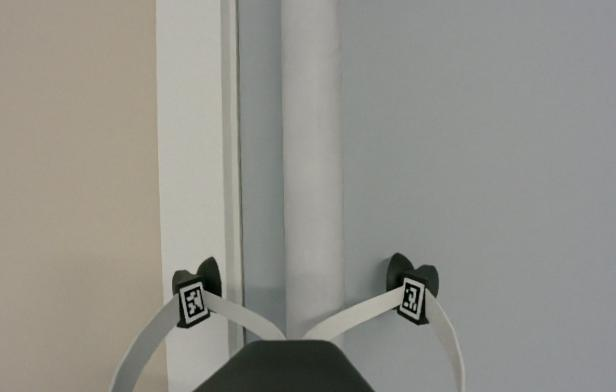

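>>> move --blocking false --r2 '{"joints": {"arm_m": 0.02}}'

>>> wait --seconds 1.5

>>> move --blocking false --r1 '{"base": {"rotate_rad": 2.0}}' --r2 '{"base": {"translate_m": -0.3}}'

>>> wait --seconds 2.5

>>> wait --seconds 1 --cameras '["r2_wrist_camera","r2_head_camera","r1_head_camera","r1_head_left_camera","r1_head_right_camera"]'

Scene clock: 1184.90 s.
move: r2 moving
r1: as last shown
r1.lidar_m: 0.56 2.16 2.84 2.71 1.08 0.78 0.71 0.66 0.91 2.00 2.02 0.65
r1.motor_effort: lift_m=+23(23) arm_m=-4(4) wheel_0=-3(3) wheel_1=-1(1) wheel_2=+0(0)
r1.servo_current: wrist_yaw_rad=52(65) wrist_pitch_rad=52(52) wrist_roll_rad=46(65) gripper_m=39(46)
r1.wrist_depth_mm: - - - - - 1756 1182 / - - - 445 525 525 517 / - - - 421 - - 488 / - - 768 404 - - - / - - 691 683 449 - - / - 191 715 370 196 - - / - - 732 136 - - -
r2.base_odometry: x=-1.513 y=-3.464 heading=-2.002
r2.turned_by_wheels: +0.000
r2.turned_by_imu: +0.000
r2.base_tilt: forward=-0.7 right=+0.1
r2.lidar_m: 0.62 0.77 1.24 1.97 2.22 3.49 - 3.39 2.77 1.69 0.87 0.70
r2.base_status: not commanded
r2.joint_positions: lift_m=+0.780 arm_m=+0.145 wrist_yaw_rad=+0.072 wrist_pitch_rad=+0.002 wrist_roll_rad=+0.000 gripper_m=+0.100
r2.joint_status: arm_m moving
r2.measured_speeds: translate_m=+0.000 strafe_m=+0.000 rotate_rad=+0.000 lift_m=+0.000 arm_m=-0.195 wrist_yaw_rad=+0.000 wrist_pitch_rad=+0.000 wrist_roll_rad=+0.000
r2.motor_effort: lift_m=+20(20) arm_m=-8(10) wheel_0=-2(3) wheel_1=+0(1) wheel_2=+3(4)
r2.servo_current: wrist_yaw_rad=46(52) wrist_pitch_rad=46(46) wrist_roll_rad=39(59) gripper_m=52(52)
r2.hand_pose: x=+0.6103 y=-0.0665 z=+0.9576 quat_wxyz=(+0.999, +0.000, +0.001, +0.036) (m; r2's base frame)
r2.wrist_depth_mm: 392 362 324 237 291 274 260 / 392 362 325 317 291 276 262 / 399 366 325 319 296 276 263 / 402 370 329 243 300 277 266 / 410 373 329 243 300 279 267 / 410 375 196 237 195 279 268 / 413 377 336 - 297 283 270
pictures: none

Scene clock: 1186.00 s.
earlier move: r2 done
r1.base_odometry: x=+0.124 y=+1.316 heading=-0.273
r1.turned_by_wheels: +0.000
r1.turned_by_imu: +0.000
r1.base_tilt: forward=-1.6 right=+1.3
r1.lidar_m: 0.54 2.18 2.85 2.70 1.08 0.79 0.72 0.64 0.91 2.00 2.04 0.64
r1.base_status: not commanded
r1.joint_positions: lift_m=+0.685 arm_m=+0.000 wrist_yaw_rad=+0.000 wrist_pitch_rad=+0.005 wrist_roll_rad=+1.570 gripper_m=+0.110
r1.joint_status: not commanded
r1.measured_speeds: all 0
r1.motor_effort: lift_m=+23(23) arm_m=-3(4) wheel_0=-2(3) wheel_1=-1(1) wheel_2=+0(0)
r1.servo_current: wrist_yaw_rad=46(65) wrist_pitch_rad=39(52) wrist_roll_rad=52(65) gripper_m=46(52)
r1.hand_pose: x=+0.4593 y=-0.0875 z=+0.8613 quat_wxyz=(+0.708, +0.707, +0.002, -0.002) (m; r1's base frame)
r1.wrist_depth_mm: - - - - - 1708 1205 / - - - 442 517 535 517 / - - - 421 - - 488 / - - 750 407 - - - / - - 691 683 442 - - / - 191 707 370 196 - - / - - 741 136 - - -
r2.base_odometry: x=-1.513 y=-3.464 heading=-2.002
r2.turned_by_wheels: +0.000
r2.turned_by_imu: +0.000
r2.base_tilt: forward=-0.7 right=+0.0
r2.lidar_m: 0.62 0.77 1.22 1.96 2.21 3.48 - 3.40 2.80 1.66 0.85 0.69
r2.base_status: not commanded
r2.joint_positions: lift_m=+0.780 arm_m=+0.020 wrist_yaw_rad=+0.072 wrist_pitch_rad=+0.002 wrist_roll_rad=+0.000 gripper_m=+0.100
r2.joint_status: all done
r2.measured_speeds: all 0
r2.motor_effort: lift_m=+20(20) arm_m=-6(11) wheel_0=-2(3) wheel_1=+0(1) wheel_2=+3(4)
r2.servo_current: wrist_yaw_rad=52(52) wrist_pitch_rad=39(46) wrist_roll_rad=59(65) gripper_m=46(59)
r2.hand_pose: x=+0.4850 y=-0.0665 z=+0.9576 quat_wxyz=(+0.999, +0.000, +0.001, +0.036) (m; r2's base frame)
r2.wrist_depth_mm: - - 469 355 404 387 368 / - - 455 357 - 394 373 / - - 455 359 - 392 377 / - - 459 362 - 397 377 / - - 459 364 - 394 379 / - - 195 364 185 394 377 / - - - - - 392 382
wait: 1.10 of 1.5 s (r2 has come to rest)
pictures: none

Scene clock: 1186.50 s.
move: r1 moving; r2 moving
r1.base_odometry: x=+0.124 y=+1.316 heading=-0.021
r1.turned_by_wheels: +0.252
r1.turned_by_imu: +0.253
r1.base_tilt: forward=-1.6 right=+1.3
r1.lidar_m: 0.56 2.38 2.70 1.57 0.91 0.73 0.67 0.75 1.20 2.01 2.23 0.58
r1.base_status: rotate_rad moving
r1.joint_positions: lift_m=+0.685 arm_m=+0.000 wrist_yaw_rad=+0.000 wrist_pitch_rad=+0.005 wrist_roll_rad=+1.570 gripper_m=+0.110
r1.joint_status: not commanded
r1.measured_speeds: translate_m=-0.002 strafe_m=-0.002 rotate_rad=+0.972 lift_m=+0.000 arm_m=+0.000 wrist_yaw_rad=+0.000 wrist_pitch_rad=+0.000 wrist_roll_rad=+0.000
r1.motor_effort: lift_m=+23(23) arm_m=-4(4) wheel_0=-9(9) wheel_1=-7(9) wheel_2=-7(8)
r1.servo_current: wrist_yaw_rad=46(59) wrist_pitch_rad=46(52) wrist_roll_rad=59(59) gripper_m=46(46)
r1.hand_pose: x=+0.4593 y=-0.0875 z=+0.8613 quat_wxyz=(+0.708, +0.707, +0.002, -0.002) (m; r1's base frame)
r1.wrist_depth_mm: - - - 351 - - - / - - 640 349 407 - - / - - 661 647 404 - - / - - 699 691 402 - - / - - 750 334 394 399 402 / - 191 183 330 196 402 1205 / - - - 142 - 1808 1255
r2.base_odometry: x=-1.500 y=-3.436 heading=-2.002
r2.turned_by_wheels: +0.000
r2.turned_by_imu: +0.000
r2.base_tilt: forward=-0.7 right=+0.1
r2.lidar_m: 0.67 0.79 1.27 1.99 2.22 3.45 - 3.41 2.76 1.77 0.90 0.72
r2.base_status: translate_m moving
r2.joint_positions: lift_m=+0.780 arm_m=+0.020 wrist_yaw_rad=+0.072 wrist_pitch_rad=+0.002 wrist_roll_rad=+0.000 gripper_m=+0.100
r2.joint_status: not commanded
r2.measured_speeds: translate_m=-0.122 strafe_m=+0.000 rotate_rad=+0.000 lift_m=+0.000 arm_m=+0.000 wrist_yaw_rad=+0.000 wrist_pitch_rad=+0.000 wrist_roll_rad=+0.000
r2.motor_effort: lift_m=+20(20) arm_m=-7(7) wheel_0=-6(11) wheel_1=-9(9) wheel_2=+12(13)
r2.servo_current: wrist_yaw_rad=39(52) wrist_pitch_rad=33(46) wrist_roll_rad=52(59) gripper_m=46(52)
r2.hand_pose: x=+0.4850 y=-0.0665 z=+0.9576 quat_wxyz=(+0.999, +0.000, +0.001, +0.036) (m; r2's base frame)
r2.wrist_depth_mm: - - 477 379 - 402 389 / - - 477 466 - 404 394 / - - 480 473 - - 392 / - - 480 477 - - 397 / - - 480 477 - - 399 / - - 194 397 185 - 402 / - - - - - - 404
pictures: none

Scene clock: 1188.30 s.
earlier move: r1 done; r2 moving
r1.base_odometry: x=+0.124 y=+1.316 heading=+1.726
r1.turned_by_wheels: +1.748
r1.turned_by_imu: +1.757
r1.base_tilt: forward=-1.6 right=+1.3
r1.lidar_m: 1.17 0.81 0.73 0.64 0.80 1.59 2.00 0.73 0.53 0.66 2.62 2.70
r1.base_status: done
r1.joint_positions: lift_m=+0.685 arm_m=+0.000 wrist_yaw_rad=+0.000 wrist_pitch_rad=+0.005 wrist_roll_rad=+1.570 gripper_m=+0.110
r1.joint_status: not commanded
r1.measured_speeds: all 0
r1.motor_effort: lift_m=+23(23) arm_m=-4(4) wheel_0=-1(11) wheel_1=-2(11) wheel_2=+2(9)
r1.servo_current: wrist_yaw_rad=65(65) wrist_pitch_rad=46(52) wrist_roll_rad=52(59) gripper_m=39(46)
r1.hand_pose: x=+0.4593 y=-0.0875 z=+0.8613 quat_wxyz=(+0.708, +0.707, +0.002, -0.002) (m; r1's base frame)
r1.wrist_depth_mm: - - - - - 1756 1229 / - - - - - 1708 1205 / - - - - - 1661 1229 / - - - - - 1756 1281 / - - - - - 1464 1205 / - 191 183 - 189 199 1118 / - - - 136 - - -
r2.base_odometry: x=-1.388 y=-3.192 heading=-2.002
r2.turned_by_wheels: +0.000
r2.turned_by_imu: +0.000
r2.base_tilt: forward=-0.7 right=+0.1
r2.lidar_m: 0.92 1.08 1.75 2.02 2.28 3.56 - 3.32 2.73 2.36 1.22 0.99
r2.base_status: translate_m moving
r2.joint_positions: lift_m=+0.780 arm_m=+0.020 wrist_yaw_rad=+0.072 wrist_pitch_rad=+0.002 wrist_roll_rad=+0.000 gripper_m=+0.100
r2.joint_status: not commanded
r2.measured_speeds: all 0
r2.motor_effort: lift_m=+20(20) arm_m=-7(7) wheel_0=-4(12) wheel_1=-2(9) wheel_2=+3(13)
r2.servo_current: wrist_yaw_rad=46(65) wrist_pitch_rad=39(46) wrist_roll_rad=39(59) gripper_m=52(59)
r2.hand_pose: x=+0.4850 y=-0.0665 z=+0.9576 quat_wxyz=(+0.999, +0.000, +0.001, +0.036) (m; r2's base frame)
r2.wrist_depth_mm: - - - - - - - / - - - - - - - / - - - - - - - / - - - - - - - / - - - - - - - / - - 189 750 185 - - / - - - - - - -
wait: 1.80 of 2.5 s (r1 has come to rest)
pictures: none

Scene clock: 1188.47 s.
earlier move: r2 done
r1.base_odometry: x=+0.124 y=+1.316 heading=+1.726
r1.turned_by_wheels: +0.000
r1.turned_by_imu: +0.000
r1.base_tilt: forward=-1.6 right=+1.3
r1.lidar_m: 1.16 0.84 0.73 0.67 0.83 1.57 2.02 0.73 0.53 0.64 2.61 2.71
r1.base_status: done
r1.joint_positions: lift_m=+0.685 arm_m=+0.000 wrist_yaw_rad=+0.000 wrist_pitch_rad=+0.005 wrist_roll_rad=+1.570 gripper_m=+0.110
r1.joint_status: not commanded
r1.measured_speeds: all 0
r1.motor_effort: lift_m=+23(23) arm_m=-4(4) wheel_0=-2(11) wheel_1=-2(11) wheel_2=+1(9)
r1.servo_current: wrist_yaw_rad=46(65) wrist_pitch_rad=52(52) wrist_roll_rad=59(59) gripper_m=39(46)
r1.hand_pose: x=+0.4593 y=-0.0875 z=+0.8613 quat_wxyz=(+0.708, +0.707, +0.002, -0.002) (m; r1's base frame)
r1.wrist_depth_mm: - - - - - 1708 1182 / - - - - - 1708 1229 / - - - - - 1708 1229 / - - - - - 1756 1205 / - - - - - 1464 1182 / - 191 183 - 189 198 1118 / - - - 136 - - -
r2.base_odometry: x=-1.388 y=-3.192 heading=-2.002
r2.turned_by_wheels: +0.000
r2.turned_by_imu: +0.000
r2.base_tilt: forward=-0.7 right=+0.1
r2.lidar_m: 0.90 1.11 1.74 2.03 2.26 3.56 - 3.35 2.74 2.40 1.23 0.99
r2.base_status: done
r2.joint_positions: lift_m=+0.780 arm_m=+0.020 wrist_yaw_rad=+0.072 wrist_pitch_rad=+0.002 wrist_roll_rad=+0.000 gripper_m=+0.100
r2.joint_status: not commanded
r2.measured_speeds: all 0
r2.motor_effort: lift_m=+20(20) arm_m=-7(7) wheel_0=-3(12) wheel_1=-3(9) wheel_2=+4(13)
r2.servo_current: wrist_yaw_rad=46(65) wrist_pitch_rad=39(46) wrist_roll_rad=39(59) gripper_m=59(59)
r2.hand_pose: x=+0.4850 y=-0.0665 z=+0.9576 quat_wxyz=(+0.999, +0.000, +0.001, +0.036) (m; r2's base frame)
r2.wrist_depth_mm: - - - - - - - / - - - - - - - / - - - - - - - / - - - - - - - / - - - - - - - / - - 189 750 186 - - / - - - - - - -
wait: 0.17 of 1 s (r2 has come to rest)
pictures: r1_head_camera, r1_head_left_camera, r1_head_right_camera, r2_head_camera, r2_wrist_camera
Images, in order (width x height): r1_head_camera 420x560, r1_head_left_camera 420x672, r1_head_right_camera 420x672, r2_head_camera 420x560, r2_wrist_camera 616x392.

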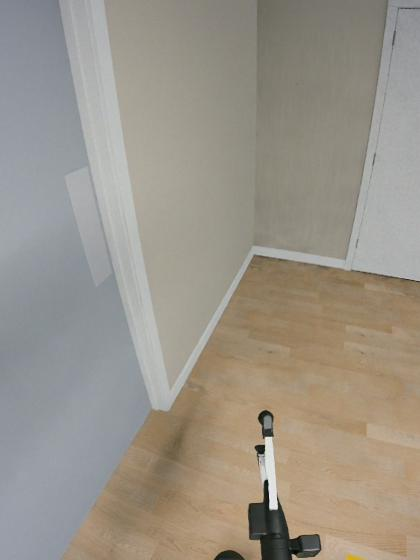

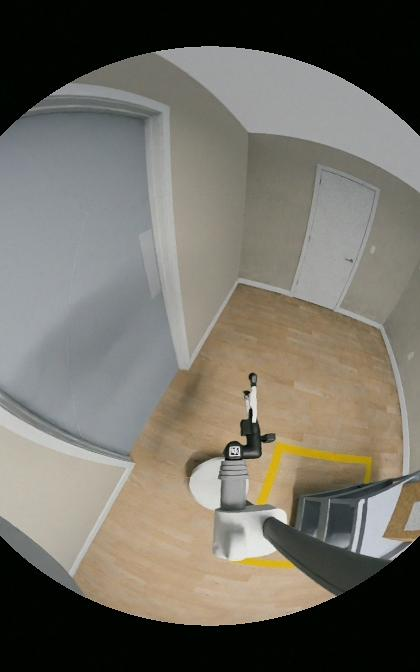

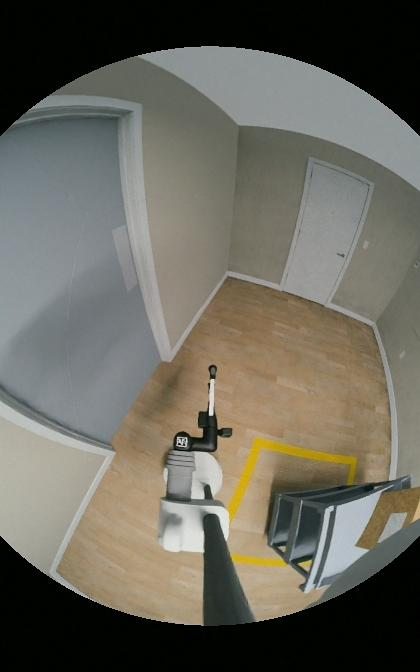

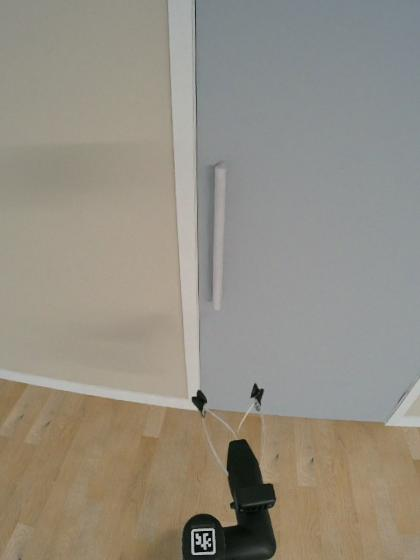

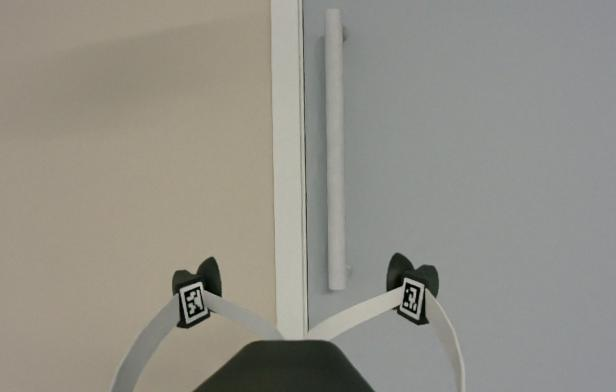

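>>> zoom_image --camera "r1_head_right_camera" --region '[210, 420, 420, 610]'

>>> zoom_image --camera "r1_head_left_camera" --region '[220, 420, 420, 600]'

Scaled by 2.400 from the camera's 420x672 image, which has a finer 600x960 frame.

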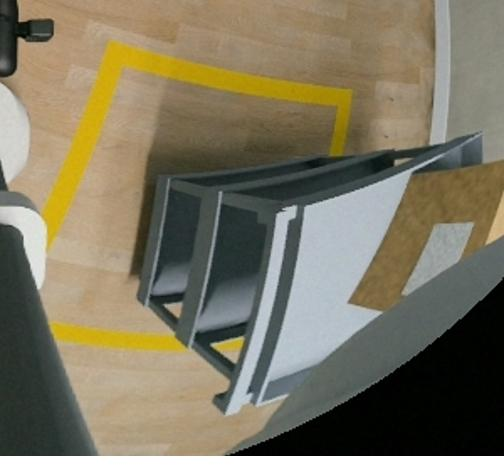

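Scaled by 2.520 from the camera's 420x672 image, which has a finer 600x960 frame.

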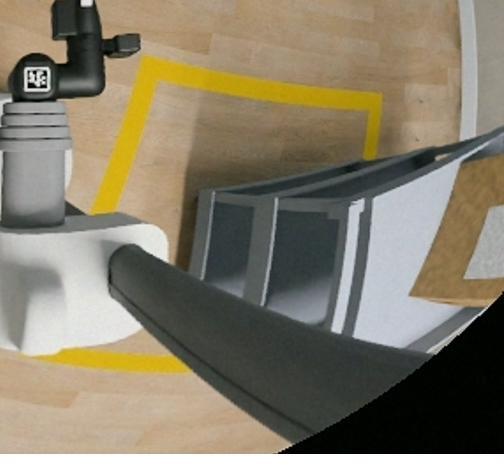

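>>> move --blocking false --r1 '{"base": {"translate_m": 0.95, "strafe_m": -0.42}, "pace": "fast"}'

>>> wait --seconds 5

>>> move --blocking false --r1 '{"base": {"rotate_rad": -2.865}, "pace": "fast"}'

>>> wait --seconds 4 --cameras '["r1_head_camera","r1_head_left_camera","r2_wrist_camera"]'

Scene clock: 1215.67 s.
move: r1 moving
r1.base_odometry: x=+0.138 y=+1.366 heading=+1.727
r1.turned_by_wheels: +0.000
r1.turned_by_imu: +0.000
r1.base_tilt: forward=-1.6 right=+1.3
r1.lidar_m: 1.18 0.83 0.72 0.68 0.82 1.60 2.06 0.69 0.54 1.00 2.60 2.64
r1.base_status: translate_m moving; strafe_m moving
r1.joint_positions: lift_m=+0.685 arm_m=+0.000 wrist_yaw_rad=+0.000 wrist_pitch_rad=+0.005 wrist_roll_rad=+1.570 gripper_m=+0.110
r1.joint_status: not commanded
r1.measured_speeds: translate_m=+0.185 strafe_m=-0.081 rotate_rad=+0.005 lift_m=+0.000 arm_m=+0.000 wrist_yaw_rad=+0.000 wrist_pitch_rad=+0.000 wrist_roll_rad=+0.000
r1.motor_effort: lift_m=+23(23) arm_m=-4(4) wheel_0=+10(14) wheel_1=+2(4) wheel_2=-11(11)
r1.servo_current: wrist_yaw_rad=46(59) wrist_pitch_rad=39(52) wrist_roll_rad=65(65) gripper_m=46(46)
r1.hand_pose: x=+0.4593 y=-0.0875 z=+0.8613 quat_wxyz=(+0.708, +0.707, +0.002, -0.002) (m; r1's base frame)
r1.wrist_depth_mm: - - - - - 1708 1205 / - - - - - 1756 1205 / - - - - - 1756 1255 / - - - - - 1756 1255 / - - - - - 1464 1205 / - 190 183 - 188 199 1118 / - - - 136 - - -
r2: as last shown
r2.lidar_m: 0.92 1.10 1.73 2.02 2.27 3.53 - 3.34 2.72 2.39 1.23 1.01
r2.motor_effort: lift_m=+20(20) arm_m=-7(7) wheel_0=-3(4) wheel_1=-3(3) wheel_2=+4(4)
r2.servo_current: wrist_yaw_rad=39(52) wrist_pitch_rad=39(46) wrist_roll_rad=46(59) gripper_m=52(52)
r2.wrist_depth_mm: - - - - - - - / - - - - - - - / - - - - - - - / - - - - - - - / - - - - - - - / - - 189 750 185 - - / - - - - - - -
pictures: none

Scene clock: 1219.03 s.
earlier move: r1 done
r1.base_odometry: x=+0.392 y=+2.319 heading=+1.727
r1.turned_by_wheels: +0.000
r1.turned_by_imu: -0.002
r1.base_tilt: forward=-1.6 right=+1.3
r1.lidar_m: 1.30 0.80 0.71 0.72 0.99 1.80 1.09 1.15 2.05 2.08 1.88 1.67
r1.base_status: done
r1.joint_positions: lift_m=+0.685 arm_m=+0.000 wrist_yaw_rad=+0.000 wrist_pitch_rad=+0.005 wrist_roll_rad=+1.570 gripper_m=+0.110
r1.joint_status: not commanded
r1.measured_speeds: all 0
r1.motor_effort: lift_m=+23(23) arm_m=-4(4) wheel_0=+0(14) wheel_1=+3(5) wheel_2=+0(13)
r1.servo_current: wrist_yaw_rad=52(78) wrist_pitch_rad=46(59) wrist_roll_rad=46(65) gripper_m=46(46)
r1.hand_pose: x=+0.4593 y=-0.0875 z=+0.8613 quat_wxyz=(+0.708, +0.707, +0.002, -0.002) (m; r1's base frame)
r1.wrist_depth_mm: - - - - - - 1205 / - - - - - - 1205 / - - - - - - 1229 / - - - - - - 1255 / - - - - - 1537 1229 / - 190 183 - 189 210 1205 / - - - 136 - - -
r2.base_odometry: x=-1.388 y=-3.192 heading=-2.002
r2.turned_by_wheels: +0.000
r2.turned_by_imu: +0.000
r2.base_tilt: forward=-0.7 right=+0.0
r2.lidar_m: 0.93 1.09 1.75 2.04 2.26 3.54 - 3.30 2.76 2.39 1.24 0.98
r2.base_status: not commanded
r2.joint_positions: lift_m=+0.780 arm_m=+0.020 wrist_yaw_rad=+0.072 wrist_pitch_rad=+0.002 wrist_roll_rad=+0.000 gripper_m=+0.100
r2.joint_status: not commanded
r2.measured_speeds: all 0
r2.motor_effort: lift_m=+20(20) arm_m=-7(7) wheel_0=-3(4) wheel_1=-3(3) wheel_2=+4(4)
r2.servo_current: wrist_yaw_rad=39(59) wrist_pitch_rad=39(52) wrist_roll_rad=39(59) gripper_m=39(59)
r2.hand_pose: x=+0.4850 y=-0.0665 z=+0.9576 quat_wxyz=(+0.999, +0.000, +0.001, +0.036) (m; r2's base frame)
r2.wrist_depth_mm: - - - - - - - / - - - - - - - / - - - - - - - / - - - - - - - / - - - - - - - / - - 189 759 186 - - / - - - - - - -
wait: 3.37 of 5 s (r1 has come to rest)
pictures: none

Scene clock: 1219.53 s.
move: r1 moving
r1.base_odometry: x=+0.392 y=+2.319 heading=+1.405
r1.turned_by_wheels: -0.321
r1.turned_by_imu: -0.322
r1.base_tilt: forward=-1.6 right=+1.3
r1.lidar_m: 1.66 1.02 0.76 0.72 0.84 1.19 3.05 1.08 1.28 2.06 2.15 1.73
r1.base_status: rotate_rad moving
r1.joint_positions: lift_m=+0.685 arm_m=+0.000 wrist_yaw_rad=+0.000 wrist_pitch_rad=+0.005 wrist_roll_rad=+1.570 gripper_m=+0.110
r1.joint_status: not commanded
r1.measured_speeds: translate_m=-0.001 strafe_m=+0.001 rotate_rad=-1.241 lift_m=+0.000 arm_m=+0.000 wrist_yaw_rad=+0.000 wrist_pitch_rad=+0.000 wrist_roll_rad=+0.000
r1.motor_effort: lift_m=+23(23) arm_m=-4(4) wheel_0=+9(9) wheel_1=+8(9) wheel_2=+7(8)
r1.servo_current: wrist_yaw_rad=52(65) wrist_pitch_rad=46(46) wrist_roll_rad=59(65) gripper_m=46(46)
r1.hand_pose: x=+0.4593 y=-0.0875 z=+0.8613 quat_wxyz=(+0.708, +0.707, +0.002, -0.002) (m; r1's base frame)
r1.wrist_depth_mm: - - - - - 1430 1205 / - - - - - 1464 1229 / - - - - - 1430 1229 / - - - - - - 1281 / - - - - - - 1229 / - 191 183 - 188 210 1255 / - - - 136 - - 1281
r2: as last shown
r2.lidar_m: 0.91 1.09 1.75 2.05 2.29 3.58 - 3.34 2.75 2.35 1.22 1.00
r2.motor_effort: lift_m=+20(20) arm_m=-7(7) wheel_0=-3(3) wheel_1=-2(3) wheel_2=+3(4)
r2.servo_current: wrist_yaw_rad=46(59) wrist_pitch_rad=39(46) wrist_roll_rad=52(59) gripper_m=52(52)
r2.wrist_depth_mm: - - - - - - - / - - - - - - - / - - - - - - - / - - - - - - - / - - - - - - - / - - 189 759 185 - - / - - - - - - -
pictures: none

Scene clock: 1221.47 s.
earlier move: r1 done
r1.base_odometry: x=+0.392 y=+2.319 heading=-1.138
r1.turned_by_wheels: -2.544
r1.turned_by_imu: -2.558
r1.base_tilt: forward=-1.5 right=+1.3
r1.lidar_m: 1.09 1.37 2.03 2.17 1.72 1.66 0.95 0.75 0.73 0.88 1.34 3.02
r1.base_status: done
r1.joint_positions: lift_m=+0.685 arm_m=+0.000 wrist_yaw_rad=+0.000 wrist_pitch_rad=+0.005 wrist_roll_rad=+1.570 gripper_m=+0.110
r1.joint_status: not commanded
r1.measured_speeds: all 0
r1.motor_effort: lift_m=+23(23) arm_m=-4(4) wheel_0=+1(10) wheel_1=+2(11) wheel_2=-2(9)
r1.servo_current: wrist_yaw_rad=59(72) wrist_pitch_rad=39(59) wrist_roll_rad=59(65) gripper_m=46(52)
r1.hand_pose: x=+0.4593 y=-0.0875 z=+0.8613 quat_wxyz=(+0.708, +0.707, +0.002, -0.002) (m; r1's base frame)
r1.wrist_depth_mm: - - - - - 1661 - / - - - - - 1708 1229 / - - - - - 1808 1182 / - - - - - 1921 1078 / - - - 1205 - - - / - - 1078 1060 196 211 - / - - - 142 1255 1708 1138
r2.base_odometry: x=-1.388 y=-3.192 heading=-2.002
r2.turned_by_wheels: +0.000
r2.turned_by_imu: +0.000
r2.base_tilt: forward=-0.7 right=+0.1
r2.lidar_m: 0.92 1.10 1.76 2.03 2.25 3.55 - 3.36 2.73 2.40 1.21 0.99
r2.base_status: not commanded
r2.joint_positions: lift_m=+0.780 arm_m=+0.020 wrist_yaw_rad=+0.072 wrist_pitch_rad=+0.002 wrist_roll_rad=+0.000 gripper_m=+0.100
r2.joint_status: not commanded
r2.measured_speeds: all 0
r2.motor_effort: lift_m=+20(20) arm_m=-7(7) wheel_0=-3(3) wheel_1=-3(3) wheel_2=+4(4)
r2.servo_current: wrist_yaw_rad=33(59) wrist_pitch_rad=46(46) wrist_roll_rad=39(59) gripper_m=52(59)
r2.hand_pose: x=+0.4850 y=-0.0665 z=+0.9576 quat_wxyz=(+0.999, +0.000, +0.001, +0.036) (m; r2's base frame)
r2.wrist_depth_mm: - - - - - - - / - - - - - - - / - - - - - - - / - - - - - - - / - - - - - - - / - - 189 750 186 - - / - - - - - - -
wait: 1.93 of 4 s (r1 has come to rest)
pictures: r1_head_camera, r1_head_left_camera, r2_wrist_camera
Images, in order (width x height): r1_head_camera 420x560, r1_head_left_camera 420x672, r2_wrist_camera 616x392.

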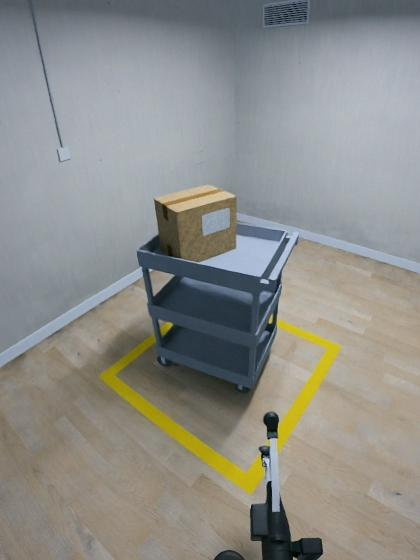

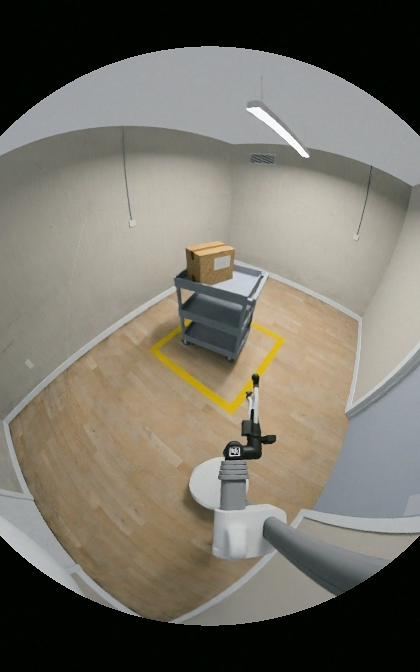

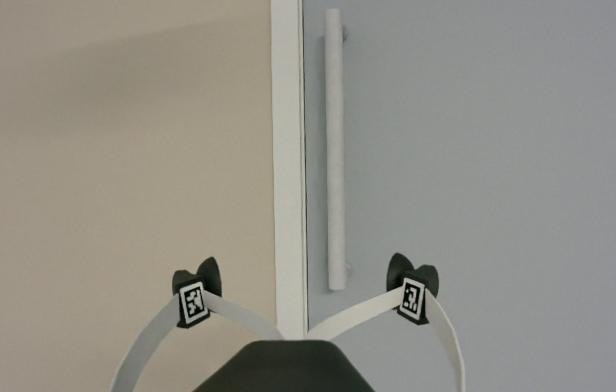

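>>> zoom_image --camera "r1_head_camera" --region '[90, 170, 350, 500]'

Scaled by 1.527 from the camera's 420x560 image, which has a finer 600x800 frame.

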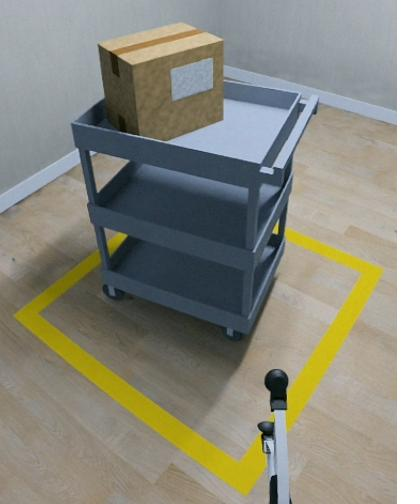

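>>> finished_scene --scene 1

The scene is finished: the task was done.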